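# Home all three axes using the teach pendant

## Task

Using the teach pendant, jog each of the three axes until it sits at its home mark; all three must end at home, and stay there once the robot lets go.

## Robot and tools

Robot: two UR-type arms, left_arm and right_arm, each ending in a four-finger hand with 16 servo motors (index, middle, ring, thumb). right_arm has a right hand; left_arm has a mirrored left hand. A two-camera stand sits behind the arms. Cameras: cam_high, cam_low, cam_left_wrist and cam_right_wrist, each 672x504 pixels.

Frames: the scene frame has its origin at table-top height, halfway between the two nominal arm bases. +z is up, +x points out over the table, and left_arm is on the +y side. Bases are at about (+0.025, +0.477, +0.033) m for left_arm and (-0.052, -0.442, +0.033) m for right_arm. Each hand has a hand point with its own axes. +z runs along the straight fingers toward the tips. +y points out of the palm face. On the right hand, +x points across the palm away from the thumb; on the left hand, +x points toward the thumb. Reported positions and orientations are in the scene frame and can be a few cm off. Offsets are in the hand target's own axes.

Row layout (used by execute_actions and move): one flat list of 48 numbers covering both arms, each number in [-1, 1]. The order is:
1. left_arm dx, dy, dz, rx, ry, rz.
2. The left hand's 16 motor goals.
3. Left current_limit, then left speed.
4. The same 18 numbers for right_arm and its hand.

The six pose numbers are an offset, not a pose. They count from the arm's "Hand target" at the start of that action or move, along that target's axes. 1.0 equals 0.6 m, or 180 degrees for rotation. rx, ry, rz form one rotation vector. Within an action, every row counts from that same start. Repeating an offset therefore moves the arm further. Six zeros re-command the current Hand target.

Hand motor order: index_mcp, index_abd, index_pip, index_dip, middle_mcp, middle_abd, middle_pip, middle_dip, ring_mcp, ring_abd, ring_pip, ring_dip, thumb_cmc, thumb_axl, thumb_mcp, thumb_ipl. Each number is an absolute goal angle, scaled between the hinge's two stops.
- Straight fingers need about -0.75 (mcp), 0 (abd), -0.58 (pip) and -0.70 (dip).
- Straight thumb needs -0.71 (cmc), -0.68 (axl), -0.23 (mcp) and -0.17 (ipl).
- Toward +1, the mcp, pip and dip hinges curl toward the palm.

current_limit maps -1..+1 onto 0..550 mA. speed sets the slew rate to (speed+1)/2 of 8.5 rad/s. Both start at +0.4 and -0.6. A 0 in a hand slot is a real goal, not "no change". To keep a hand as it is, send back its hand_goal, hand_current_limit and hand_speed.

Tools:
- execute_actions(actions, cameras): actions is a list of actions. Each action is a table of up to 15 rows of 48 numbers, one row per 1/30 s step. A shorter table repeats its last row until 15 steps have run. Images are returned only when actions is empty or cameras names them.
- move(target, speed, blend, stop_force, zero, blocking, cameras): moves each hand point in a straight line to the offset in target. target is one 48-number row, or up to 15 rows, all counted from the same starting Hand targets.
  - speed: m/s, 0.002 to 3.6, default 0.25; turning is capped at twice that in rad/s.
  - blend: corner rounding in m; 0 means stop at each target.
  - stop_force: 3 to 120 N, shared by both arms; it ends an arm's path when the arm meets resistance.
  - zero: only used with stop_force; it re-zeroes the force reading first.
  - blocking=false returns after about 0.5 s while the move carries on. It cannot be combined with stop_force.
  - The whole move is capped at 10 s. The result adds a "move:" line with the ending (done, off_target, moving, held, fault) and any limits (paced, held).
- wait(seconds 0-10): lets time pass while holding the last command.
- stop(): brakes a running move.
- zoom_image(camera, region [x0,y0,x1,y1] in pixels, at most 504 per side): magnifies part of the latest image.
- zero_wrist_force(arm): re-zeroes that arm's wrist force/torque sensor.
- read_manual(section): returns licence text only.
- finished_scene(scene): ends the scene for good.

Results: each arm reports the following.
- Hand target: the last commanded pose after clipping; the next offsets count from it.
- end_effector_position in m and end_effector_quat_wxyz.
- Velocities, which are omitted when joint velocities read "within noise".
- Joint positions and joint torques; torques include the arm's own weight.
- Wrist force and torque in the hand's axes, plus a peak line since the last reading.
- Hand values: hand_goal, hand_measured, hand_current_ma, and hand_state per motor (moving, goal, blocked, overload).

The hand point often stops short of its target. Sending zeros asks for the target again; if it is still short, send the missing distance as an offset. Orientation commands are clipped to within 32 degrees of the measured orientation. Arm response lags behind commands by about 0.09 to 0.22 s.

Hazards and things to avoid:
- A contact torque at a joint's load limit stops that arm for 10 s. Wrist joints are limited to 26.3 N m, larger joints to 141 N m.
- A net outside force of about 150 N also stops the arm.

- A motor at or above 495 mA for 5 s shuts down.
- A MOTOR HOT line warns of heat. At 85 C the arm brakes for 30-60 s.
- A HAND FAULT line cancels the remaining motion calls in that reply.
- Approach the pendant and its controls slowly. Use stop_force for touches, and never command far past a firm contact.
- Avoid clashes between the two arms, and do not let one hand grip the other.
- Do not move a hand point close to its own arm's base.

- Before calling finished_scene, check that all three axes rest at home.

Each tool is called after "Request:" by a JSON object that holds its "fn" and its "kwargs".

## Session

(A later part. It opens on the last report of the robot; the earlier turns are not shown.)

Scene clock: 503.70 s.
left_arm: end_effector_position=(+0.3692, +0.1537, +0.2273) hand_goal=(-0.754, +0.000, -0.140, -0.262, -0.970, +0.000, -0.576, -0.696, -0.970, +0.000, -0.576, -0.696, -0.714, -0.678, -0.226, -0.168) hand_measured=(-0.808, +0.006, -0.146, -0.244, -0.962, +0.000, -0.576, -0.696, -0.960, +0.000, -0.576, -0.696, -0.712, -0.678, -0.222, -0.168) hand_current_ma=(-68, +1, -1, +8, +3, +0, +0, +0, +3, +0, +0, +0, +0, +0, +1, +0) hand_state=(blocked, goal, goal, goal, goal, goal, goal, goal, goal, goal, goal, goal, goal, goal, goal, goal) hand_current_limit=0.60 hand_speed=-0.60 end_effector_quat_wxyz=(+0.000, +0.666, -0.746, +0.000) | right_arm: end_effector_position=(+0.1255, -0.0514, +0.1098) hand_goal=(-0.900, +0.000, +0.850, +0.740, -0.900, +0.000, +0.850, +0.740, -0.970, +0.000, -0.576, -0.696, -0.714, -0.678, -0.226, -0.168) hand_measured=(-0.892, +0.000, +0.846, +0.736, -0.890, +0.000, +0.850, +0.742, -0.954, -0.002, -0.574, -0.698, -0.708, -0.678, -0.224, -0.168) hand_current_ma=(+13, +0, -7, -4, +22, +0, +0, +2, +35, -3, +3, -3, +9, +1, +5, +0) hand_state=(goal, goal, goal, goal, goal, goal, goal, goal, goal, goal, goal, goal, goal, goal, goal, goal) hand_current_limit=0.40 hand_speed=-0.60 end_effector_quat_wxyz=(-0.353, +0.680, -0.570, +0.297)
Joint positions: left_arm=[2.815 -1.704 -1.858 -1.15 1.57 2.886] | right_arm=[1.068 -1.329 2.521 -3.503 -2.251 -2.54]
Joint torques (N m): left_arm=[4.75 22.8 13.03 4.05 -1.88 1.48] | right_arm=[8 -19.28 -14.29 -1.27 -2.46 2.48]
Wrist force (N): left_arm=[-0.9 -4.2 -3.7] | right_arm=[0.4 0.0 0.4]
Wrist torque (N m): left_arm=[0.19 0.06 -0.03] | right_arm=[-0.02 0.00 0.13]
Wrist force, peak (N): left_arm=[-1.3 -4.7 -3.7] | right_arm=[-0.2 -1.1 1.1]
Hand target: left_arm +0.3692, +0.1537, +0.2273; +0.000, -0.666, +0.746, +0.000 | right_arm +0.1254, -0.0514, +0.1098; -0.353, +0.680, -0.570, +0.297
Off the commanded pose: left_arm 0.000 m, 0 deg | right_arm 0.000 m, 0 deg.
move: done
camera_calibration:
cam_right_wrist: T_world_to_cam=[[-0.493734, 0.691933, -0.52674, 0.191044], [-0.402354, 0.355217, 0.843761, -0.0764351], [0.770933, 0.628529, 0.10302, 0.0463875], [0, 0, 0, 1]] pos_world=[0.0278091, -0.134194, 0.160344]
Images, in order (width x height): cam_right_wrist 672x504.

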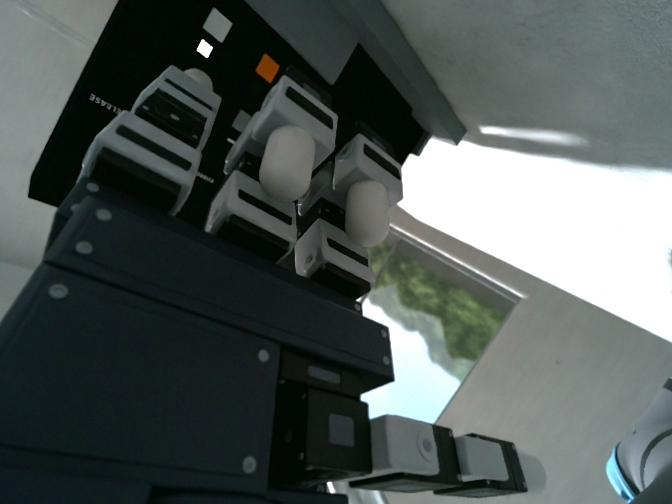

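Request:
{"fn": "move", "kwargs": {"target": [0,0,0,0,0,0,-0.754,0,-0.139,-0.261,-0.97,0,-0.576,-0.696,-0.97,0,-0.576,-0.696,-0.714,-0.678,-0.226,-0.168,0.6,-0.6,0.00725,-0.02354,0.03363,0,0,0,-0.9,0,0.85,0.74,-0.9,0,0.85,0.74,-0.97,0,-0.576,-0.696,-0.714,-0.678,-0.226,-0.168,0.4,-0.6], "speed": 0.015, "stop_force": 3}}

Request:
{"fn": "move", "kwargs": {"target": [[0,0,0,0,0,0,-0.754,0,-0.139,-0.261,-0.97,0,-0.576,-0.696,-0.97,0,-0.576,-0.696,-0.714,-0.678,-0.226,-0.168,0.6,-0.6,0.00058,-0.00188,0.00269,0,0,0,-0.9,0,0.85,0.74,-0.9,0,0.85,0.74,-0.97,0,-0.576,-0.696,-0.714,-0.678,-0.226,-0.168,0.4,-0.6],[0,0,0,0,0,0,-0.754,0,-0.139,-0.261,-0.97,0,-0.576,-0.696,-0.97,0,-0.576,-0.696,-0.714,-0.678,-0.226,-0.168,0.6,-0.6,-0.00087,0.00283,-0.00404,0,0,0,-0.9,0,0.85,0.74,-0.9,0,0.85,0.74,-0.97,0,-0.576,-0.696,-0.714,-0.678,-0.226,-0.168,0.4,-0.6]], "speed": 0.02, "cameras": ["cam_high","cam_low","cam_right_wrist"]}}

Request:
{"fn": "zoom_image", "kwargs": {"camera": "cam_low", "region": [390, 230, 600, 360]}}

Request:
{"fn": "zoom_image", "kwargs": {"camera": "cam_high", "region": [220, 100, 420, 420]}}

Scene clock: 510.87 s.
left_arm: end_effector_position=(+0.3692, +0.1537, +0.2273) hand_goal=(-0.754, +0.000, -0.140, -0.262, -0.970, +0.000, -0.576, -0.696, -0.970, +0.000, -0.576, -0.696, -0.714, -0.678, -0.226, -0.168) hand_measured=(-0.808, +0.006, -0.146, -0.244, -0.962, +0.000, -0.576, -0.696, -0.960, +0.000, -0.576, -0.696, -0.712, -0.678, -0.222, -0.168) hand_current_ma=(-68, +1, -1, +8, +3, +0, +0, +0, +3, +0, +0, +0, +0, +0, +1, +0) hand_state=(blocked, goal, goal, goal, goal, goal, goal, goal, goal, goal, goal, goal, goal, goal, goal, goal) hand_current_limit=0.60 hand_speed=-0.60 end_effector_quat_wxyz=(+0.000, +0.666, -0.746, +0.000) | right_arm: end_effector_position=(+0.1416, -0.0514, +0.1098) hand_goal=(-0.900, +0.000, +0.850, +0.740, -0.900, +0.000, +0.850, +0.740, -0.970, +0.000, -0.576, -0.696, -0.714, -0.678, -0.226, -0.168) hand_measured=(-0.892, +0.000, +0.846, +0.736, -0.890, +0.000, +0.850, +0.742, -0.954, -0.002, -0.574, -0.698, -0.708, -0.678, -0.224, -0.168) hand_current_ma=(+13, +0, -7, -4, +22, +0, +0, +2, +35, -2, +3, -2, +9, +1, +5, +0) hand_state=(goal, goal, goal, goal, goal, goal, goal, goal, goal, goal, goal, goal, goal, goal, goal, goal) hand_current_limit=0.40 hand_speed=-0.60 end_effector_quat_wxyz=(-0.353, +0.680, -0.570, +0.297)
Joint positions: left_arm=[2.815 -1.704 -1.858 -1.15 1.57 2.886] | right_arm=[1.025 -1.316 2.511 -3.531 -2.221 -2.58]
Joint torques (N m): left_arm=[4.96 33.03 13.11 4.13 -1.9 1.35] | right_arm=[1.84 -31.59 0.25 -0.84 -0.88 1.35]
Wrist force (N): left_arm=[-1.4 -4.2 -2.2] | right_arm=[-0.2 1.3 -2.7]
Wrist torque (N m): left_arm=[0.17 0.09 -0.04] | right_arm=[0.24 0.18 0.06]
Wrist force, peak (N): left_arm=[-0.8 -4.9 -3.6] | right_arm=[0.6 0.5 -4.6]
Hand target: left_arm +0.3692, +0.1537, +0.2273; +0.000, -0.666, +0.746, +0.000 | right_arm +0.1416, -0.0514, +0.1098; -0.353, +0.680, -0.570, +0.297 (not the last commanded pose)
Off the commanded pose: left_arm 0.000 m, 0 deg | right_arm 0.009 m, 0 deg.
move: contact (right_arm)

Scene clock: 511.90 s.
left_arm: end_effector_position=(+0.3692, +0.1537, +0.2273) hand_goal=(-0.754, +0.000, -0.140, -0.262, -0.970, +0.000, -0.576, -0.696, -0.970, +0.000, -0.576, -0.696, -0.714, -0.678, -0.226, -0.168) hand_measured=(-0.808, +0.008, -0.146, -0.244, -0.962, +0.000, -0.576, -0.696, -0.960, +0.000, -0.576, -0.696, -0.712, -0.678, -0.222, -0.168) hand_current_ma=(-68, +1, -1, +8, +3, +0, +0, +0, +3, +0, +0, +0, +0, +0, +1, +0) hand_state=(blocked, goal, goal, goal, goal, goal, goal, goal, goal, goal, goal, goal, goal, goal, goal, goal) hand_current_limit=0.60 hand_speed=-0.60 end_effector_quat_wxyz=(+0.000, +0.666, -0.746, +0.000) | right_arm: end_effector_position=(+0.1386, -0.0515, +0.1098) hand_goal=(-0.900, +0.000, +0.850, +0.740, -0.900, +0.000, +0.850, +0.740, -0.970, +0.000, -0.576, -0.696, -0.714, -0.678, -0.226, -0.168) hand_measured=(-0.892, +0.000, +0.846, +0.736, -0.890, +0.000, +0.850, +0.742, -0.954, -0.002, -0.572, -0.698, -0.708, -0.678, -0.224, -0.168) hand_current_ma=(+13, +0, -7, -4, +22, +0, +0, +2, +36, -1, +4, -3, +9, +1, +5, +0) hand_state=(goal, goal, goal, goal, goal, goal, goal, goal, goal, goal, goal, goal, goal, goal, goal, goal) hand_current_limit=0.40 hand_speed=-0.60 end_effector_quat_wxyz=(-0.353, +0.680, -0.570, +0.297)
Joint positions: left_arm=[2.815 -1.704 -1.858 -1.15 1.57 2.886] | right_arm=[1.033 -1.318 2.513 -3.526 -2.227 -2.572]
Joint torques (N m): left_arm=[5.15 34.32 13.13 3.98 -1.87 1.33] | right_arm=[-6.96 -23.77 -5.93 -3.99 0.43 -2.25]
Wrist force (N): left_arm=[-0.9 -4.4 -3.7] | right_arm=[0.5 -0.3 0.2]
Wrist torque (N m): left_arm=[0.16 0.06 -0.03] | right_arm=[-0.03 -0.02 0.05]
Wrist force, peak (N): left_arm=[-1.0 -4.9 -3.5] | right_arm=[-0.6 9.5 -27.8]
Hand target: left_arm +0.3692, +0.1537, +0.2273; +0.000, -0.666, +0.746, +0.000 | right_arm +0.1386, -0.0514, +0.1098; -0.353, +0.680, -0.570, +0.297
Off the commanded pose: left_arm 0.000 m, 0 deg | right_arm 0.000 m, 0 deg.
move: done
camera_calibration:
cam_right_wrist: T_world_to_cam=[[-0.493564, 0.692094, -0.526688, 0.197518], [-0.402222, 0.35529, 0.843793, -0.0711648], [0.771111, 0.628311, 0.103017, 0.0362526], [0, 0, 0, 1]] pos_world=[0.0409092, -0.134195, 0.160344]
Images, in order (width x height): cam_high 672x504, cam_low 672x504, cam_right_wrist 672x504.

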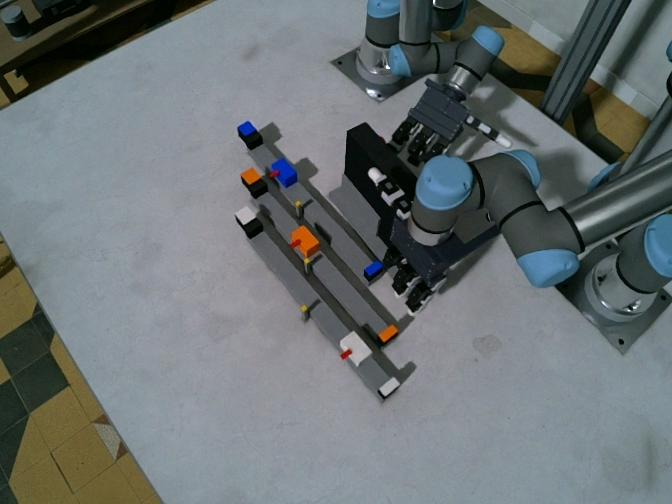

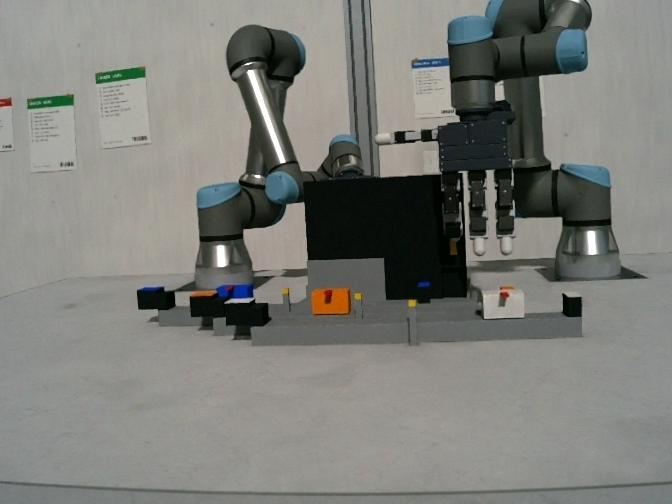

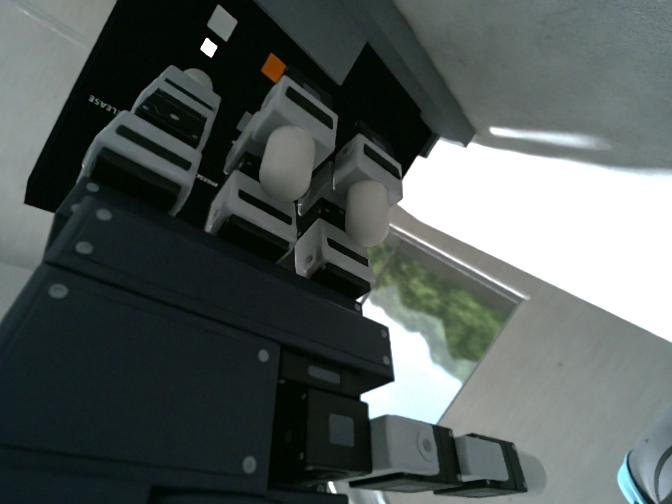

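Scaled by 2.400 from the camera's 672x504 image, which has a finer 960x720 frame.

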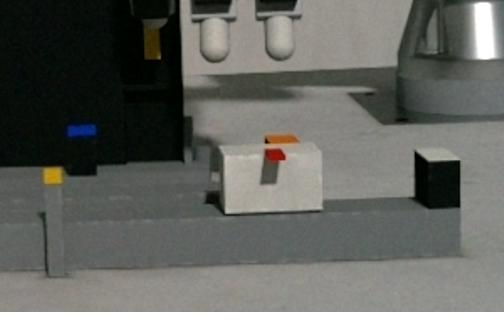

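Scaled by 1.575 from the camera's 672x504 image, which has a finer 960x720 frame.

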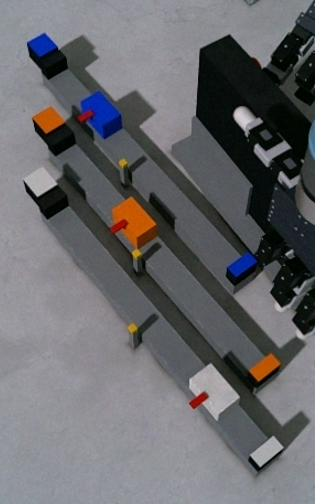

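Request:
{"fn": "move", "kwargs": {"target": [0,0,0,0,0,0,-0.754,0,-0.139,-0.261,-0.97,0,-0.576,-0.696,-0.97,0,-0.576,-0.696,-0.714,-0.678,-0.226,-0.168,0.6,-0.6,-0.0201,0.02315,-0.0406,0,0,0,-0.9,0,0.85,0.74,-0.9,0,0.85,0.74,-0.97,0,-0.576,-0.696,-0.714,-0.678,-0.226,-0.168,0.4,-0.6], "speed": 0.1, "cameras": ["cam_right_wrist"]}}

Request:
{"fn": "zoom_image", "kwargs": {"camera": "cam_right_wrist", "region": [0, 0, 340, 240]}}

Scene clock: 518.83 s.
left_arm: end_effector_position=(+0.3692, +0.1537, +0.2273) hand_goal=(-0.754, +0.000, -0.140, -0.262, -0.970, +0.000, -0.576, -0.696, -0.970, +0.000, -0.576, -0.696, -0.714, -0.678, -0.226, -0.168) hand_measured=(-0.808, +0.008, -0.146, -0.244, -0.962, +0.000, -0.576, -0.696, -0.960, +0.000, -0.576, -0.696, -0.712, -0.678, -0.222, -0.168) hand_current_ma=(-68, +1, -1, +8, +3, +0, +0, +0, +3, +0, +0, +0, +0, +0, +1, +0) hand_state=(blocked, goal, goal, goal, goal, goal, goal, goal, goal, goal, goal, goal, goal, goal, goal, goal) hand_current_limit=0.60 hand_speed=-0.60 end_effector_quat_wxyz=(+0.000, +0.666, -0.746, +0.000) | right_arm: end_effector_position=(+0.1091, -0.0444, +0.1125) hand_goal=(-0.900, +0.000, +0.850, +0.740, -0.900, +0.000, +0.850, +0.740, -0.970, +0.000, -0.576, -0.696, -0.714, -0.678, -0.226, -0.168) hand_measured=(-0.892, +0.000, +0.846, +0.736, -0.890, +0.000, +0.850, +0.742, -0.954, -0.002, -0.572, -0.698, -0.708, -0.678, -0.224, -0.168) hand_current_ma=(+13, +0, -7, -4, +22, +0, +0, +2, +36, -1, +4, -3, +9, +1, +5, +0) hand_state=(goal, goal, goal, goal, goal, goal, goal, goal, goal, goal, goal, goal, goal, goal, goal, goal) hand_current_limit=0.40 hand_speed=-0.60 end_effector_quat_wxyz=(-0.353, +0.680, -0.570, +0.297)
Joint positions: left_arm=[2.815 -1.704 -1.858 -1.15 1.57 2.886] | right_arm=[1.123 -1.343 2.509 -3.443 -2.287 -2.486]
Joint torques (N m): left_arm=[4.72 35.7 13.65 3.88 -1.9 1.3] | right_arm=[-1.31 -16.33 -15.26 -4.74 0.09 -1.92]
Wrist force (N): left_arm=[-1.4 -4.4 -2.7] | right_arm=[0.4 -0.6 0.5]
Wrist torque (N m): left_arm=[0.13 0.11 -0.06] | right_arm=[-0.11 0.01 0.14]
Wrist force, peak (N): left_arm=[-1.2 -5.0 -3.7] | right_arm=[0.8 -0.6 0.7]
Hand target: left_arm +0.3692, +0.1537, +0.2273; +0.000, -0.666, +0.746, +0.000 | right_arm +0.1090, -0.0444, +0.1124; -0.353, +0.680, -0.570, +0.297
Off the commanded pose: left_arm 0.000 m, 0 deg | right_arm 0.000 m, 0 deg.
move: done
camera_calibration:
cam_right_wrist: T_world_to_cam=[[-0.493656, 0.692093, -0.526603, 0.179401], [-0.402387, 0.355036, 0.843821, -0.0877819], [0.770966, 0.628456, 0.103223, 0.0542581], [0, 0, 0, 1]] pos_world=[0.011409, -0.127095, 0.162945]
Images, in order (width x height): cam_right_wrist 672x504.

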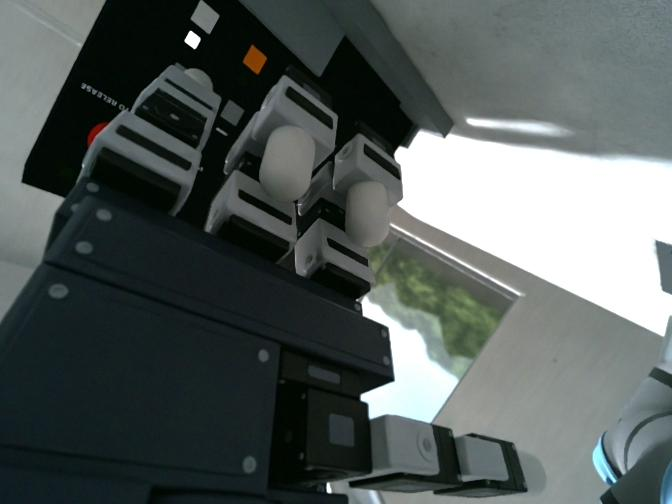

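Scaled by 1.482 from the camera's 672x504 image, which has a finer 960x720 frame.

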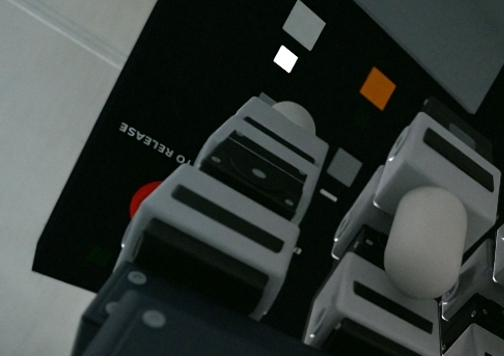

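Request:
{"fn": "move", "kwargs": {"target": [0,-0.02,0,0,0,0,-0.754,0,-0.139,-0.261,-0.97,0,-0.576,-0.696,-0.97,0,-0.576,-0.696,-0.714,-0.678,-0.226,-0.168,0.6,-0.6,-0.0600,-0.0255,0.0364,0,0,0,-0.9,0,0.85,0.74,-0.9,0,0.85,0.74,-0.97,0,-0.576,-0.696,-0.714,-0.678,-0.226,-0.168,0.4,-0.6], "speed": 0.1, "cameras": ["cam_right_wrist","cam_left_wrist"]}}

Request:
{"fn": "zoom_image", "kwargs": {"camera": "cam_right_wrist", "region": [0, 0, 340, 240]}}

Request:
{"fn": "zoom_image", "kwargs": {"camera": "cam_left_wrist", "region": [200, 20, 360, 180]}}

Scene clock: 528.43 s.
left_arm: end_effector_position=(+0.3812, +0.1524, +0.2273) hand_goal=(-0.754, +0.000, -0.140, -0.262, -0.970, +0.000, -0.576, -0.696, -0.970, +0.000, -0.576, -0.696, -0.714, -0.678, -0.226, -0.168) hand_measured=(-0.756, +0.002, -0.144, -0.262, -0.962, +0.000, -0.576, -0.696, -0.960, +0.000, -0.576, -0.696, -0.712, -0.678, -0.222, -0.168) hand_current_ma=(+0, +0, -1, +0, +3, +0, +0, +0, +3, +0, +0, +0, +0, +0, +1, +0) hand_state=(goal, goal, goal, goal, goal, goal, goal, goal, goal, goal, goal, goal, goal, goal, goal, goal) hand_current_limit=0.60 hand_speed=-0.60 end_effector_quat_wxyz=(+0.000, +0.666, -0.746, +0.000) | right_arm: end_effector_position=(+0.1290, -0.0044, +0.1124) hand_goal=(-0.900, +0.000, +0.850, +0.740, -0.900, +0.000, +0.850, +0.740, -0.970, +0.000, -0.576, -0.696, -0.714, -0.678, -0.226, -0.168) hand_measured=(-0.892, +0.000, +0.846, +0.736, -0.890, +0.000, +0.850, +0.742, -0.954, -0.002, -0.572, -0.698, -0.708, -0.678, -0.224, -0.168) hand_current_ma=(+13, +0, -7, -4, +22, +0, +0, +2, +36, -1, +4, -3, +9, +1, +5, +0) hand_state=(goal, goal, goal, goal, goal, goal, goal, goal, goal, goal, goal, goal, goal, goal, goal, goal) hand_current_limit=0.40 hand_speed=-0.60 end_effector_quat_wxyz=(-0.353, +0.680, -0.570, +0.297)
Joint positions: left_arm=[2.821 -1.729 -1.829 -1.154 1.57 2.892] | right_arm=[1.123 -1.274 2.394 -3.396 -2.288 -2.485]
Joint torques (N m): left_arm=[-4.79 39.35 14.64 1.95 -1.86 -1.18] | right_arm=[7.3 -31.53 -8.01 -4.81 -2.13 2.29]
Wrist force (N): left_arm=[-0.7 0.0 -0.1] | right_arm=[0.8 -0.5 0.2]
Wrist torque (N m): left_arm=[-0.04 0.14 -0.10] | right_arm=[-0.09 -0.06 0.12]
Wrist force, peak (N): left_arm=[-1.2 -4.6 -3.8] | right_arm=[1.4 0.2 -0.2]
Hand target: left_arm +0.3811, +0.1523, +0.2273; +0.000, -0.666, +0.746, +0.000 | right_arm +0.1290, -0.0043, +0.1124; -0.353, +0.680, -0.570, +0.297
Off the commanded pose: left_arm 0.000 m, 0 deg | right_arm 0.000 m, 0 deg.
move: done
camera_calibration:
cam_left_wrist: T_world_to_cam=[[0.743905, 0.668236, 0.00811291, -0.417053], [0.452611, -0.512721, 0.729561, -0.308446], [0.491679, -0.539053, -0.683867, 0.169469], [0, 0, 0, 1]] pos_world=[0.36653, 0.211895, 0.344308]
cam_right_wrist: T_world_to_cam=[[-0.493655, 0.69195, -0.526792, 0.161506], [-0.402266, 0.355366, 0.84374, -0.0938534], [0.77103, 0.628427, 0.10292, 0.0138323], [0, 0, 0, 1]] pos_world=[0.0313092, -0.0870944, 0.162844]
Images, in order (width x height): cam_left_wrist 672x504, cam_right_wrist 672x504.

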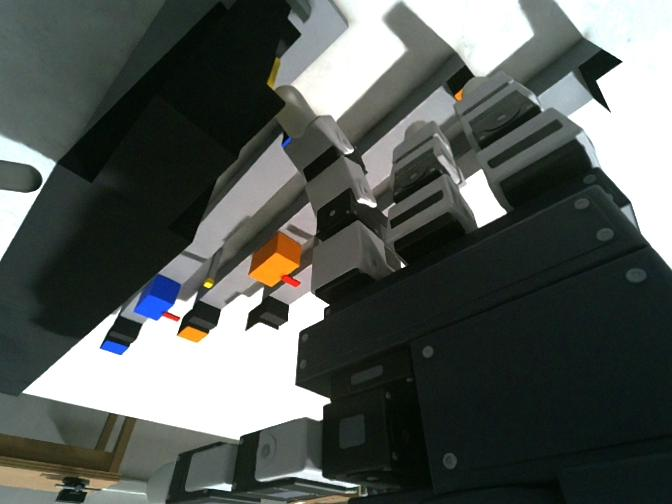

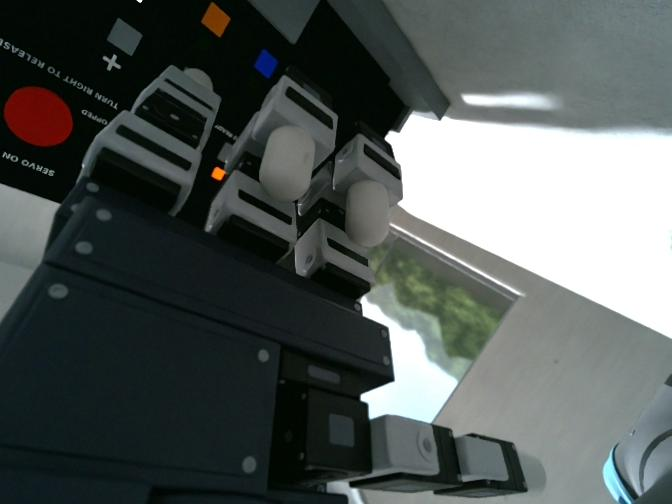

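Scaled by 1.482 from the camera's 672x504 image, which has a finer 960x720 frame.

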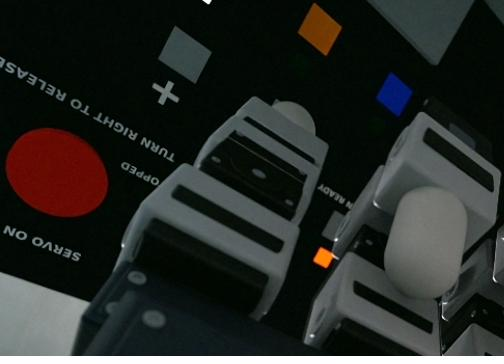

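Scaled by 3.150 from the camera's 672x504 image, which has a finer 960x720 frame.

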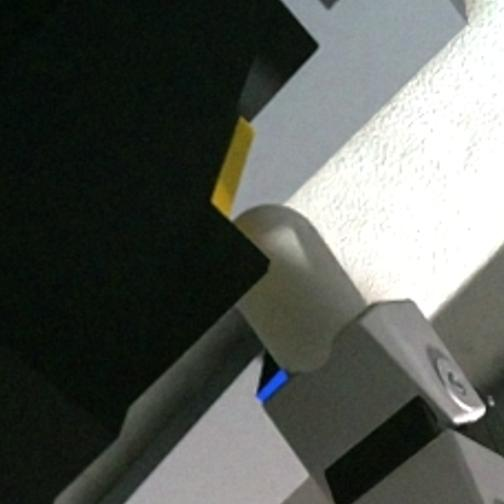

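Request:
{"fn": "move", "kwargs": {"target": [0,-0.0417,0,0,0,0,-0.754,0,-0.139,-0.261,-0.97,0,-0.576,-0.696,-0.97,0,-0.576,-0.696,-0.714,-0.678,-0.226,-0.168,0.6,-0.6,0.0600,0.0255,-0.0364,0,0,0,-0.9,0,0.85,0.74,-0.9,0,0.85,0.74,-0.97,0,-0.576,-0.696,-0.714,-0.678,-0.226,-0.168,0.4,-0.6], "speed": 0.1}}

Request:
{"fn": "move", "kwargs": {"target": [0,0.0417,0,0,0,0,-0.6,0,-0.139,-0.261,-0.97,0,-0.576,-0.696,-0.97,0,-0.576,-0.696,-0.714,-0.678,-0.226,-0.168,0.6,-0.6,0,0,0,0,0,0,-0.9,0,0.85,0.74,-0.9,0,0.85,0.74,-0.97,0,-0.576,-0.696,-0.714,-0.678,-0.226,-0.168,0.4,-0.6], "speed": 0.02, "stop_force": 3, "cameras": ["cam_right_wrist","cam_left_wrist","cam_low"]}}

Request:
{"fn": "zoom_image", "kwargs": {"camera": "cam_left_wrist", "region": [200, 20, 360, 180]}}

Scene clock: 544.37 s.
left_arm: end_effector_position=(+0.4060, +0.1495, +0.2273) hand_goal=(-0.754, +0.000, -0.140, -0.262, -0.970, +0.000, -0.576, -0.696, -0.970, +0.000, -0.576, -0.696, -0.714, -0.678, -0.226, -0.168) hand_measured=(-0.756, +0.002, -0.144, -0.262, -0.962, +0.000, -0.576, -0.696, -0.960, +0.000, -0.576, -0.696, -0.712, -0.678, -0.222, -0.168) hand_current_ma=(+0, +0, -1, +0, +3, +0, +0, +0, +3, +0, +0, +0, +0, +0, +1, +0) hand_state=(goal, goal, goal, goal, goal, goal, goal, goal, goal, goal, goal, goal, goal, goal, goal, goal) hand_current_limit=0.60 hand_speed=-0.60 end_effector_quat_wxyz=(+0.000, +0.666, -0.746, +0.000) | right_arm: end_effector_position=(+0.1091, -0.0444, +0.1124) hand_goal=(-0.900, +0.000, +0.850, +0.740, -0.900, +0.000, +0.850, +0.740, -0.970, +0.000, -0.576, -0.696, -0.714, -0.678, -0.226, -0.168) hand_measured=(-0.892, +0.000, +0.846, +0.736, -0.890, +0.000, +0.850, +0.742, -0.954, -0.002, -0.572, -0.698, -0.708, -0.678, -0.224, -0.168) hand_current_ma=(+13, +0, -7, -4, +22, +0, +0, +2, +36, -1, +4, -3, +9, +1, +5, +0) hand_state=(goal, goal, goal, goal, goal, goal, goal, goal, goal, goal, goal, goal, goal, goal, goal, goal) hand_current_limit=0.40 hand_speed=-0.60 end_effector_quat_wxyz=(-0.353, +0.680, -0.570, +0.297)
Joint positions: left_arm=[2.832 -1.779 -1.768 -1.165 1.57 2.903] | right_arm=[1.123 -1.343 2.509 -3.443 -2.287 -2.486]
Joint torques (N m): left_arm=[-10.97 40.79 19.01 4.94 -1.59 -1.65] | right_arm=[-9.02 -19.75 -14.55 -1.03 0.4 -2.16]
Wrist force (N): left_arm=[-0.6 -0.3 0.0] | right_arm=[0.5 -0.2 0.4]
Wrist torque (N m): left_arm=[-0.08 0.13 -0.08] | right_arm=[-0.04 0.00 0.16]
Wrist force, peak (N): left_arm=[-0.6 0.9 -0.2] | right_arm=[-0.3 -0.9 1.3]
Hand target: left_arm +0.4060, +0.1495, +0.2273; +0.000, -0.666, +0.746, +0.000 | right_arm +0.1090, -0.0444, +0.1124; -0.353, +0.680, -0.570, +0.297
Off the commanded pose: left_arm 0.000 m, 0 deg | right_arm 0.000 m, 0 deg.
move: done

Scene clock: 546.07 s.
left_arm: end_effector_position=(+0.3953, +0.1507, +0.2274) hand_goal=(-0.600, +0.000, -0.140, -0.262, -0.970, +0.000, -0.576, -0.696, -0.970, +0.000, -0.576, -0.696, -0.714, -0.678, -0.226, -0.168) hand_measured=(-0.614, +0.004, -0.140, -0.256, -0.962, +0.000, -0.576, -0.696, -0.960, +0.000, -0.576, -0.696, -0.712, -0.678, -0.222, -0.168) hand_current_ma=(-6, +0, +0, +1, +2, +0, +0, +0, +3, +0, +0, +0, +0, +0, +1, +0) hand_state=(goal, goal, goal, goal, goal, goal, goal, goal, goal, goal, goal, goal, goal, goal, goal, goal) hand_current_limit=0.60 hand_speed=-0.60 end_effector_quat_wxyz=(+0.000, +0.666, -0.746, +0.000) | right_arm: end_effector_position=(+0.1090, -0.0444, +0.1124) hand_goal=(-0.900, +0.000, +0.850, +0.740, -0.900, +0.000, +0.850, +0.740, -0.970, +0.000, -0.576, -0.696, -0.714, -0.678, -0.226, -0.168) hand_measured=(-0.892, +0.000, +0.846, +0.736, -0.890, +0.000, +0.850, +0.742, -0.954, -0.002, -0.572, -0.698, -0.708, -0.678, -0.224, -0.168) hand_current_ma=(+13, +0, -7, -4, +22, +0, +0, +2, +36, -1, +4, -3, +9, +1, +5, +0) hand_state=(goal, goal, goal, goal, goal, goal, goal, goal, goal, goal, goal, goal, goal, goal, goal, goal) hand_current_limit=0.40 hand_speed=-0.60 end_effector_quat_wxyz=(-0.353, +0.680, -0.570, +0.297)
Joint positions: left_arm=[2.827 -1.757 -1.795 -1.16 1.57 2.898] | right_arm=[1.123 -1.343 2.509 -3.443 -2.287 -2.486]
Joint torques (N m): left_arm=[8.36 17.39 14.17 -0.69 -0.88 1.73] | right_arm=[-8.67 -14.18 -0.06 -0.73 -0.64 0.18]
Wrist force (N): left_arm=[-0.3 -3.2 -2.6] | right_arm=[0.6 -0.2 0.4]
Wrist torque (N m): left_arm=[0.01 0.12 -0.01] | right_arm=[-0.05 0.00 0.16]
Wrist force, peak (N): left_arm=[-0.4 -4.0 -2.4] | right_arm=[0.8 -0.6 0.6]
Hand target: left_arm +0.3953, +0.1507, +0.2274; +0.000, -0.666, +0.746, +0.000 (not the last commanded pose) | right_arm +0.1090, -0.0444, +0.1124; -0.353, +0.680, -0.570, +0.297
Off the commanded pose: left_arm 0.014 m, 0 deg | right_arm 0.000 m, 0 deg.
move: contact (left_arm)
camera_calibration:
cam_left_wrist: T_world_to_cam=[[0.7439, 0.66824, 0.00822915, -0.426513], [0.45241, -0.51262, 0.729758, -0.315736], [0.491872, -0.539144, -0.683656, 0.161615], [0, 0, 0, 1]] pos_world=[0.380631, 0.210295, 0.344409]
cam_right_wrist: T_world_to_cam=[[-0.493681, 0.691977, -0.526733, 0.179476], [-0.402327, 0.355239, 0.843764, -0.087712], [0.770981, 0.628469, 0.103026, 0.0543541], [0, 0, 0, 1]] pos_world=[0.0114091, -0.127195, 0.162944]
Images, in order (width x height): cam_low 672x504, cam_left_wrist 672x504, cam_right_wrist 672x504.

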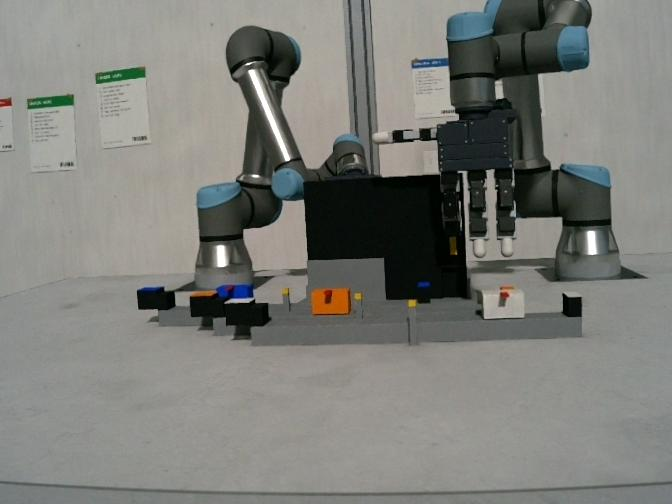

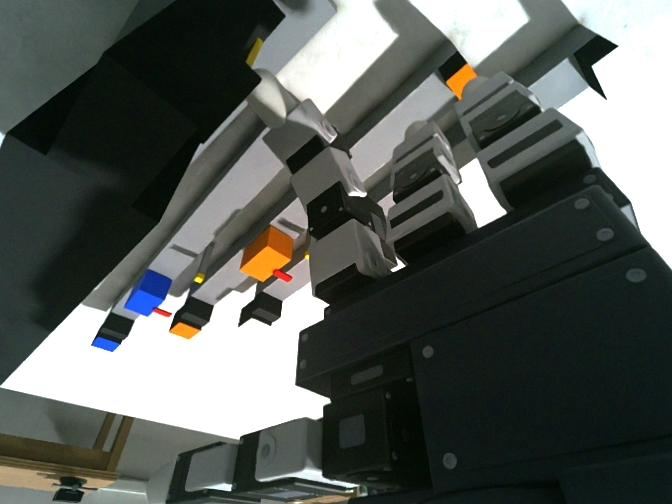

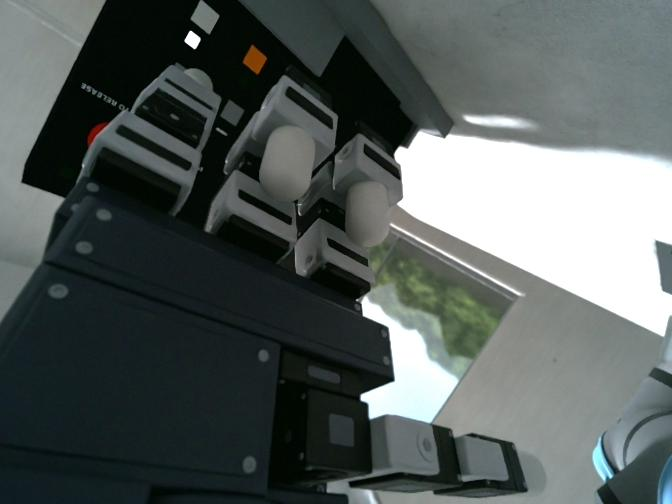

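Scaled by 3.150 from the camera's 672x504 image, which has a finer 960x720 frame.

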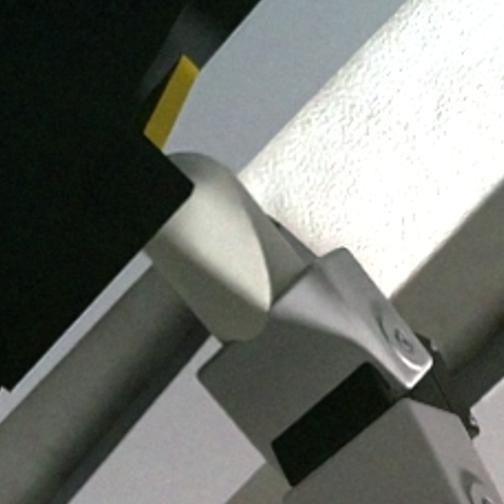

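Request:
{"fn": "move", "kwargs": {"target": [0,0.01,0,0,0,0,-0.6,0,-0.139,-0.261,-0.97,0,-0.576,-0.696,-0.97,0,-0.576,-0.696,-0.714,-0.678,-0.226,-0.168,0.6,-0.6,0,0,0,0,0,0,-0.9,0,0.85,0.74,-0.9,0,0.85,0.74,-0.97,0,-0.576,-0.696,-0.714,-0.678,-0.226,-0.168,0.4,-0.6], "speed": 0.015, "cameras": ["cam_right_wrist"]}}

Scene clock: 550.20 s.
left_arm: end_effector_position=(+0.3893, +0.1514, +0.2274) hand_goal=(-0.600, +0.000, -0.140, -0.262, -0.970, +0.000, -0.576, -0.696, -0.970, +0.000, -0.576, -0.696, -0.714, -0.678, -0.226, -0.168) hand_measured=(-0.636, +0.004, -0.128, -0.236, -0.962, +0.000, -0.576, -0.696, -0.960, +0.000, -0.576, -0.696, -0.712, -0.678, -0.222, -0.168) hand_current_ma=(-33, +0, +4, +15, +2, +0, +0, +0, +3, +0, +0, +0, +0, +0, +1, +0) hand_state=(blocked, goal, goal, blocked, goal, goal, goal, goal, goal, goal, goal, goal, goal, goal, goal, goal) hand_current_limit=0.60 hand_speed=-0.60 end_effector_quat_wxyz=(+0.000, +0.666, -0.746, +0.000) | right_arm: end_effector_position=(+0.1090, -0.0444, +0.1124) hand_goal=(-0.900, +0.000, +0.850, +0.740, -0.900, +0.000, +0.850, +0.740, -0.970, +0.000, -0.576, -0.696, -0.714, -0.678, -0.226, -0.168) hand_measured=(-0.892, +0.000, +0.846, +0.736, -0.890, +0.000, +0.850, +0.742, -0.954, -0.002, -0.572, -0.698, -0.708, -0.678, -0.224, -0.168) hand_current_ma=(+13, +0, -7, -4, +22, +0, +0, +2, +36, -1, +4, -3, +9, +1, +5, +0) hand_state=(goal, goal, goal, goal, goal, goal, goal, goal, goal, goal, goal, goal, goal, goal, goal, goal) hand_current_limit=0.40 hand_speed=-0.60 end_effector_quat_wxyz=(-0.353, +0.680, -0.570, +0.297)
Joint positions: left_arm=[2.825 -1.745 -1.809 -1.157 1.57 2.896] | right_arm=[1.123 -1.343 2.509 -3.443 -2.287 -2.486]
Joint torques (N m): left_arm=[-10.63 16.36 22.26 1.87 -1.04 -0.19] | right_arm=[-8.95 -15.5 -0.04 -0.86 -1.8 2.23]
Wrist force (N): left_arm=[-1.1 -9.5 -4.8] | right_arm=[0.6 -0.3 0.5]
Wrist torque (N m): left_arm=[0.13 0.19 -0.08] | right_arm=[-0.06 -0.01 0.17]
Wrist force, peak (N): left_arm=[-0.6 -9.8 -6.5] | right_arm=[0.9 -0.4 0.6]
Hand target: left_arm +0.3894, +0.1514, +0.2274; +0.000, -0.666, +0.746, +0.000 | right_arm +0.1090, -0.0444, +0.1124; -0.353, +0.680, -0.570, +0.297
Off the commanded pose: left_arm 0.000 m, 0 deg | right_arm 0.000 m, 0 deg.
move: done
camera_calibration:
cam_right_wrist: T_world_to_cam=[[-0.493681, 0.691977, -0.526733, 0.179476], [-0.402327, 0.355239, 0.843764, -0.087712], [0.770981, 0.628469, 0.103026, 0.0543541], [0, 0, 0, 1]] pos_world=[0.0114091, -0.127195, 0.162944]
Images, in order (width x height): cam_right_wrist 672x504.

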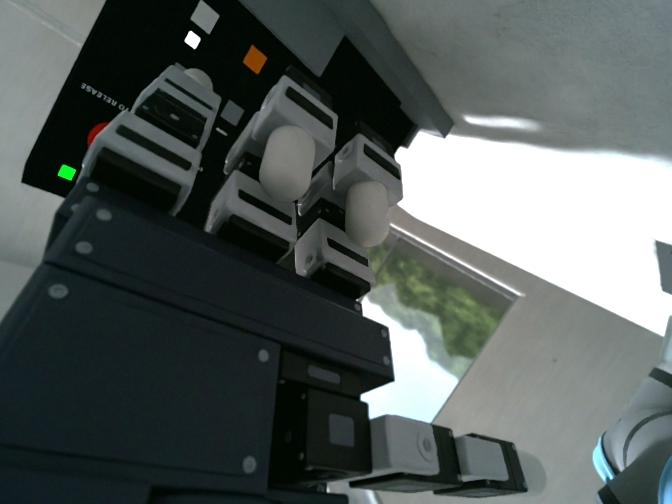

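Request:
{"fn": "move", "kwargs": {"target": [0,0,0,0,0,0,-0.6,0,-0.139,-0.261,-0.97,0,-0.576,-0.696,-0.97,0,-0.576,-0.696,-0.714,-0.678,-0.226,-0.168,0.6,-0.6,0.0182,-0.01695,0.0318,0,0,0,-0.9,0,0.85,0.74,-0.9,0,0.85,0.74,-0.97,0,-0.576,-0.696,-0.714,-0.678,-0.226,-0.168,0.4,-0.6], "speed": 0.1}}

Request:
{"fn": "move", "kwargs": {"target": [0,0,0,0,0,0,-0.6,0,-0.139,-0.261,-0.97,0,-0.576,-0.696,-0.97,0,-0.576,-0.696,-0.714,-0.678,-0.226,-0.168,0.6,-0.6,0.00493,-0.016,0.02287,0,0,0,-0.9,0,0.85,0.74,-0.9,0,0.85,0.74,-0.97,0,-0.576,-0.696,-0.714,-0.678,-0.226,-0.168,0.4,-0.6], "speed": 0.01, "stop_force": 6}}

Request:
{"fn": "wait", "kwargs": {"seconds": 0.3, "cameras": ["cam_low","cam_high"]}}

Request:
{"fn": "move", "kwargs": {"target": [0,0,0,0,0,0,-0.6,0,-0.139,-0.261,-0.97,0,-0.576,-0.696,-0.97,0,-0.576,-0.696,-0.714,-0.678,-0.226,-0.168,0.6,-0.6,-0.00174,0.00565,-0.00807,0,0,0,-0.9,0,0.85,0.74,-0.9,0,0.85,0.74,-0.97,0,-0.576,-0.696,-0.714,-0.678,-0.226,-0.168,0.4,-0.6], "speed": 0.03, "cameras": ["cam_low","cam_right_wrist"]}}

Request:
{"fn": "zoom_image", "kwargs": {"camera": "cam_low", "region": [390, 230, 600, 360]}}

Scene clock: 557.67 s.
left_arm: end_effector_position=(+0.3894, +0.1514, +0.2274) hand_goal=(-0.600, +0.000, -0.140, -0.262, -0.970, +0.000, -0.576, -0.696, -0.970, +0.000, -0.576, -0.696, -0.714, -0.678, -0.226, -0.168) hand_measured=(-0.636, +0.004, -0.128, -0.236, -0.962, +0.000, -0.576, -0.696, -0.960, +0.000, -0.576, -0.696, -0.712, -0.678, -0.222, -0.168) hand_current_ma=(-33, +0, +4, +15, +2, +0, +0, +0, +3, +0, +0, +0, +0, +0, +1, +0) hand_state=(blocked, goal, goal, blocked, goal, goal, goal, goal, goal, goal, goal, goal, goal, goal, goal, goal) hand_current_limit=0.60 hand_speed=-0.60 end_effector_quat_wxyz=(+0.000, +0.666, -0.746, +0.000) | right_arm: end_effector_position=(+0.1320, -0.0515, +0.1097) hand_goal=(-0.900, +0.000, +0.850, +0.740, -0.900, +0.000, +0.850, +0.740, -0.970, +0.000, -0.576, -0.696, -0.714, -0.678, -0.226, -0.168) hand_measured=(-0.892, +0.000, +0.846, +0.736, -0.890, +0.000, +0.850, +0.742, -0.954, -0.002, -0.572, -0.698, -0.708, -0.678, -0.224, -0.168) hand_current_ma=(+13, +0, -7, -4, +22, +0, +0, +2, +36, -1, +4, -3, +9, +1, +5, +0) hand_state=(goal, goal, goal, goal, goal, goal, goal, goal, goal, goal, goal, goal, goal, goal, goal, goal) hand_current_limit=0.40 hand_speed=-0.60 end_effector_quat_wxyz=(-0.353, +0.680, -0.570, +0.297)
Joint positions: left_arm=[2.825 -1.745 -1.809 -1.157 1.57 2.896] | right_arm=[1.05 -1.323 2.517 -3.515 -2.239 -2.556]
Joint torques (N m): left_arm=[4.56 15.52 22.82 -2.34 -0.93 1.72] | right_arm=[6.6 -33.37 -5.87 -0.7 -2.41 2.33]
Wrist force (N): left_arm=[-1.2 -9.2 -4.8] | right_arm=[0.3 -0.4 0.0]
Wrist torque (N m): left_arm=[0.13 0.21 -0.09] | right_arm=[-0.03 0.03 0.03]
Wrist force, peak (N): left_arm=[-1.0 -9.5 -6.1] | right_arm=[0.7 -0.5 0.6]
Hand target: left_arm +0.3894, +0.1514, +0.2274; +0.000, -0.666, +0.746, +0.000 | right_arm +0.1321, -0.0514, +0.1098; -0.353, +0.680, -0.570, +0.297
Off the commanded pose: left_arm 0.000 m, 0 deg | right_arm 0.000 m, 0 deg.
move: done

Scene clock: 559.77 s.
left_arm: end_effector_position=(+0.3894, +0.1514, +0.2274) hand_goal=(-0.600, +0.000, -0.140, -0.262, -0.970, +0.000, -0.576, -0.696, -0.970, +0.000, -0.576, -0.696, -0.714, -0.678, -0.226, -0.168) hand_measured=(-0.636, +0.004, -0.128, -0.236, -0.962, +0.000, -0.576, -0.696, -0.960, +0.000, -0.576, -0.696, -0.712, -0.678, -0.222, -0.168) hand_current_ma=(-33, +0, +4, +15, +2, +0, +0, +0, +3, +0, +0, +0, +0, +0, +1, +0) hand_state=(blocked, goal, goal, blocked, goal, goal, goal, goal, goal, goal, goal, goal, goal, goal, goal, goal) hand_current_limit=0.60 hand_speed=-0.60 end_effector_quat_wxyz=(+0.000, +0.666, -0.746, +0.000) | right_arm: end_effector_position=(+0.1426, -0.0514, +0.1098) hand_goal=(-0.900, +0.000, +0.850, +0.740, -0.900, +0.000, +0.850, +0.740, -0.970, +0.000, -0.576, -0.696, -0.714, -0.678, -0.226, -0.168) hand_measured=(-0.892, +0.000, +0.846, +0.736, -0.890, +0.000, +0.850, +0.742, -0.954, +0.000, -0.572, -0.698, -0.708, -0.678, -0.224, -0.168) hand_current_ma=(+13, +0, -7, -4, +22, +0, +0, +2, +36, +0, +4, -3, +9, +1, +5, +0) hand_state=(goal, goal, goal, goal, goal, goal, goal, goal, goal, goal, goal, goal, goal, goal, goal, goal) hand_current_limit=0.40 hand_speed=-0.60 end_effector_quat_wxyz=(-0.353, +0.680, -0.570, +0.297)
Joint positions: left_arm=[2.825 -1.745 -1.809 -1.157 1.57 2.896] | right_arm=[1.022 -1.315 2.51 -3.532 -2.22 -2.582]
Joint torques (N m): left_arm=[4.77 15 23.04 -2.28 -0.82 1.88] | right_arm=[5.46 -31.61 -1.09 -0.66 -2.21 2.29]
Wrist force (N): left_arm=[-0.7 -9.1 -5.8] | right_arm=[0.4 1.1 -7.0]
Wrist torque (N m): left_arm=[0.15 0.18 -0.08] | right_arm=[0.49 0.41 0.16]
Wrist force, peak (N): left_arm=[-0.7 -9.5 -6.2] | right_arm=[0.5 4.5 -15.2]
Hand target: left_arm +0.3894, +0.1514, +0.2274; +0.000, -0.666, +0.746, +0.000 | right_arm +0.1426, -0.0514, +0.1098; -0.353, +0.680, -0.570, +0.297 (not the last commanded pose)
Off the commanded pose: left_arm 0.000 m, 0 deg | right_arm 0.007 m, 0 deg.
move: contact (right_arm)

Scene clock: 560.07 s.
left_arm: end_effector_position=(+0.3894, +0.1514, +0.2274) hand_goal=(-0.600, +0.000, -0.140, -0.262, -0.970, +0.000, -0.576, -0.696, -0.970, +0.000, -0.576, -0.696, -0.714, -0.678, -0.226, -0.168) hand_measured=(-0.636, +0.004, -0.128, -0.236, -0.962, +0.000, -0.576, -0.696, -0.960, +0.000, -0.576, -0.696, -0.712, -0.678, -0.222, -0.168) hand_current_ma=(-33, +0, +4, +15, +2, +0, +0, +0, +3, +0, +0, +0, +0, +0, +1, +0) hand_state=(blocked, goal, goal, blocked, goal, goal, goal, goal, goal, goal, goal, goal, goal, goal, goal, goal) hand_current_limit=0.60 hand_speed=-0.60 end_effector_quat_wxyz=(+0.000, +0.666, -0.746, +0.000) | right_arm: end_effector_position=(+0.1426, -0.0514, +0.1098) hand_goal=(-0.900, +0.000, +0.850, +0.740, -0.900, +0.000, +0.850, +0.740, -0.970, +0.000, -0.576, -0.696, -0.714, -0.678, -0.226, -0.168) hand_measured=(-0.892, +0.000, +0.846, +0.736, -0.890, +0.000, +0.850, +0.742, -0.954, +0.000, -0.572, -0.698, -0.708, -0.678, -0.224, -0.168) hand_current_ma=(+13, +0, -7, -4, +22, +0, +0, +2, +36, +0, +4, -3, +9, +1, +5, +0) hand_state=(goal, goal, goal, goal, goal, goal, goal, goal, goal, goal, goal, goal, goal, goal, goal, goal) hand_current_limit=0.40 hand_speed=-0.60 end_effector_quat_wxyz=(-0.353, +0.680, -0.570, +0.297)
Joint positions: left_arm=[2.825 -1.745 -1.809 -1.157 1.57 2.896] | right_arm=[1.022 -1.315 2.51 -3.532 -2.22 -2.582]
Joint torques (N m): left_arm=[5.39 15.34 22.38 -2.38 -0.83 1.82] | right_arm=[5.16 -32.14 -1.59 -0.65 -2.29 2.23]
Wrist force (N): left_arm=[-0.9 -9.3 -4.5] | right_arm=[-0.1 2.6 -6.5]
Wrist torque (N m): left_arm=[0.11 0.16 -0.06] | right_arm=[0.55 0.42 0.16]
Wrist force, peak (N): left_arm=[-1.0 -9.3 -5.9] | right_arm=[0.5 1.1 -7.1]
Hand target: left_arm +0.3894, +0.1514, +0.2274; +0.000, -0.666, +0.746, +0.000 | right_arm +0.1426, -0.0514, +0.1098; -0.353, +0.680, -0.570, +0.297 (not the last commanded pose)
Off the commanded pose: left_arm 0.000 m, 0 deg | right_arm 0.007 m, 0 deg.
wait: 0.30 s; at rest by 0.17 s
Images, in order (width x height): cam_high 672x504, cam_low 672x504.

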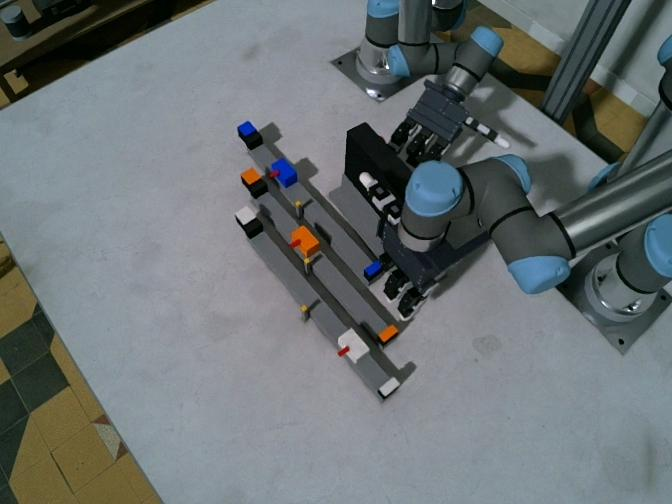

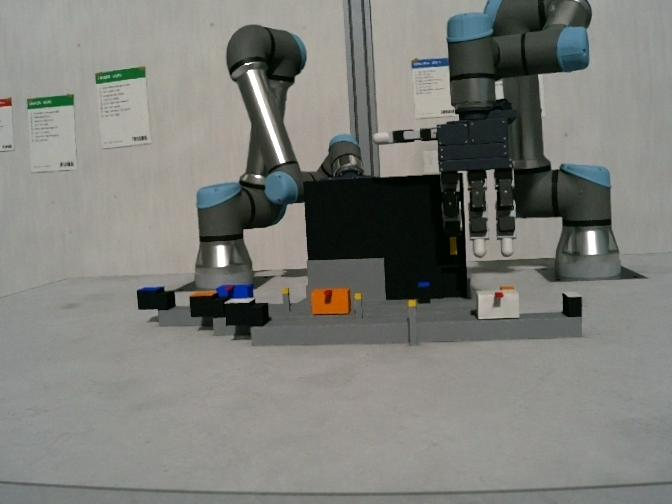

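Scene clock: 560.77 s.
left_arm: end_effector_position=(+0.3894, +0.1514, +0.2274) hand_goal=(-0.600, +0.000, -0.140, -0.262, -0.970, +0.000, -0.576, -0.696, -0.970, +0.000, -0.576, -0.696, -0.714, -0.678, -0.226, -0.168) hand_measured=(-0.636, +0.004, -0.128, -0.236, -0.962, +0.000, -0.576, -0.696, -0.960, +0.000, -0.576, -0.696, -0.712, -0.678, -0.222, -0.168) hand_current_ma=(-33, +0, +4, +15, +2, +0, +0, +0, +3, +0, +0, +0, +0, +0, +1, +0) hand_state=(blocked, goal, goal, blocked, goal, goal, goal, goal, goal, goal, goal, goal, goal, goal, goal, goal) hand_current_limit=0.60 hand_speed=-0.60 end_effector_quat_wxyz=(+0.000, +0.666, -0.746, +0.000) | right_arm: end_effector_position=(+0.1365, -0.0515, +0.1098) hand_goal=(-0.900, +0.000, +0.850, +0.740, -0.900, +0.000, +0.850, +0.740, -0.970, +0.000, -0.576, -0.696, -0.714, -0.678, -0.226, -0.168) hand_measured=(-0.892, +0.000, +0.846, +0.736, -0.890, +0.000, +0.850, +0.742, -0.954, -0.002, -0.572, -0.698, -0.708, -0.678, -0.224, -0.168) hand_current_ma=(+13, +0, -7, -4, +22, +0, +0, +2, +36, -1, +4, -3, +9, +1, +5, +0) hand_state=(goal, goal, goal, goal, goal, goal, goal, goal, goal, goal, goal, goal, goal, goal, goal, goal) hand_current_limit=0.40 hand_speed=-0.60 end_effector_quat_wxyz=(-0.353, +0.680, -0.570, +0.297)
Joint positions: left_arm=[2.825 -1.745 -1.809 -1.157 1.57 2.896] | right_arm=[1.038 -1.32 2.514 -3.523 -2.231 -2.567]
Joint torques (N m): left_arm=[4.9 15.16 22.67 -2.16 -0.73 1.73] | right_arm=[-5.08 -25.46 -4.34 -2.5 -0.25 -0.15]
Wrist force (N): left_arm=[-0.8 -9.3 -5.9] | right_arm=[0.5 -0.5 0.2]
Wrist torque (N m): left_arm=[0.14 0.19 -0.08] | right_arm=[-0.06 -0.02 0.04]
Wrist force, peak (N): left_arm=[-0.7 -9.3 -5.9] | right_arm=[0.2 1.1 -7.1]
Hand target: left_arm +0.3894, +0.1514, +0.2274; +0.000, -0.666, +0.746, +0.000 | right_arm +0.1366, -0.0514, +0.1098; -0.353, +0.680, -0.570, +0.297
Off the commanded pose: left_arm 0.000 m, 0 deg | right_arm 0.000 m, 0 deg.
move: done
camera_calibration:
cam_right_wrist: T_world_to_cam=[[-0.493642, 0.692008, -0.526728, 0.19648], [-0.402296, 0.355265, 0.843768, -0.0720062], [0.771022, 0.62842, 0.103018, 0.0378896], [0, 0, 0, 1]] pos_world=[0.0388091, -0.134195, 0.160344]
Images, in order (width x height): cam_low 672x504, cam_right_wrist 672x504.

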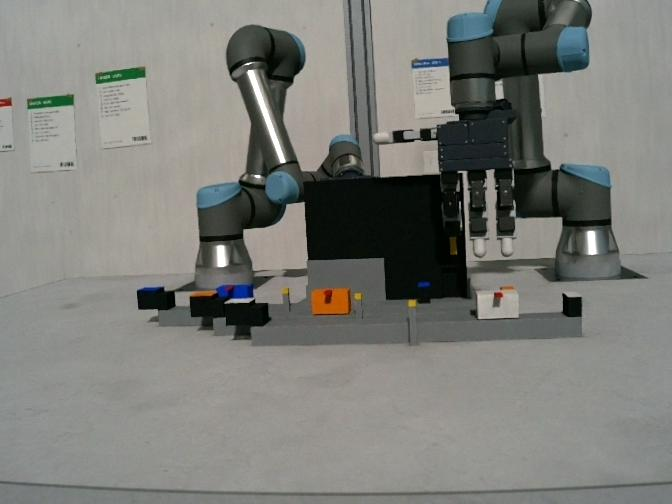

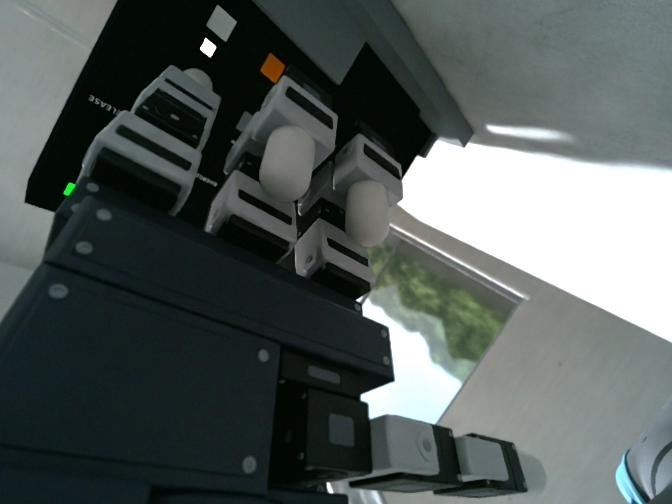

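Scaled by 2.400 from the camera's 672x504 image, which has a finer 960x720 frame.

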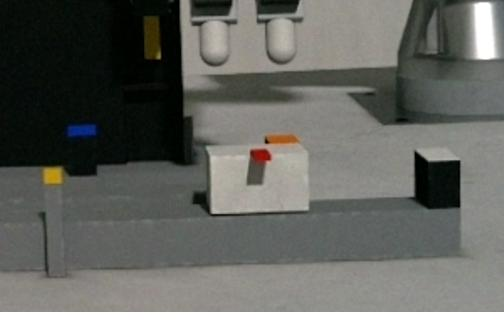

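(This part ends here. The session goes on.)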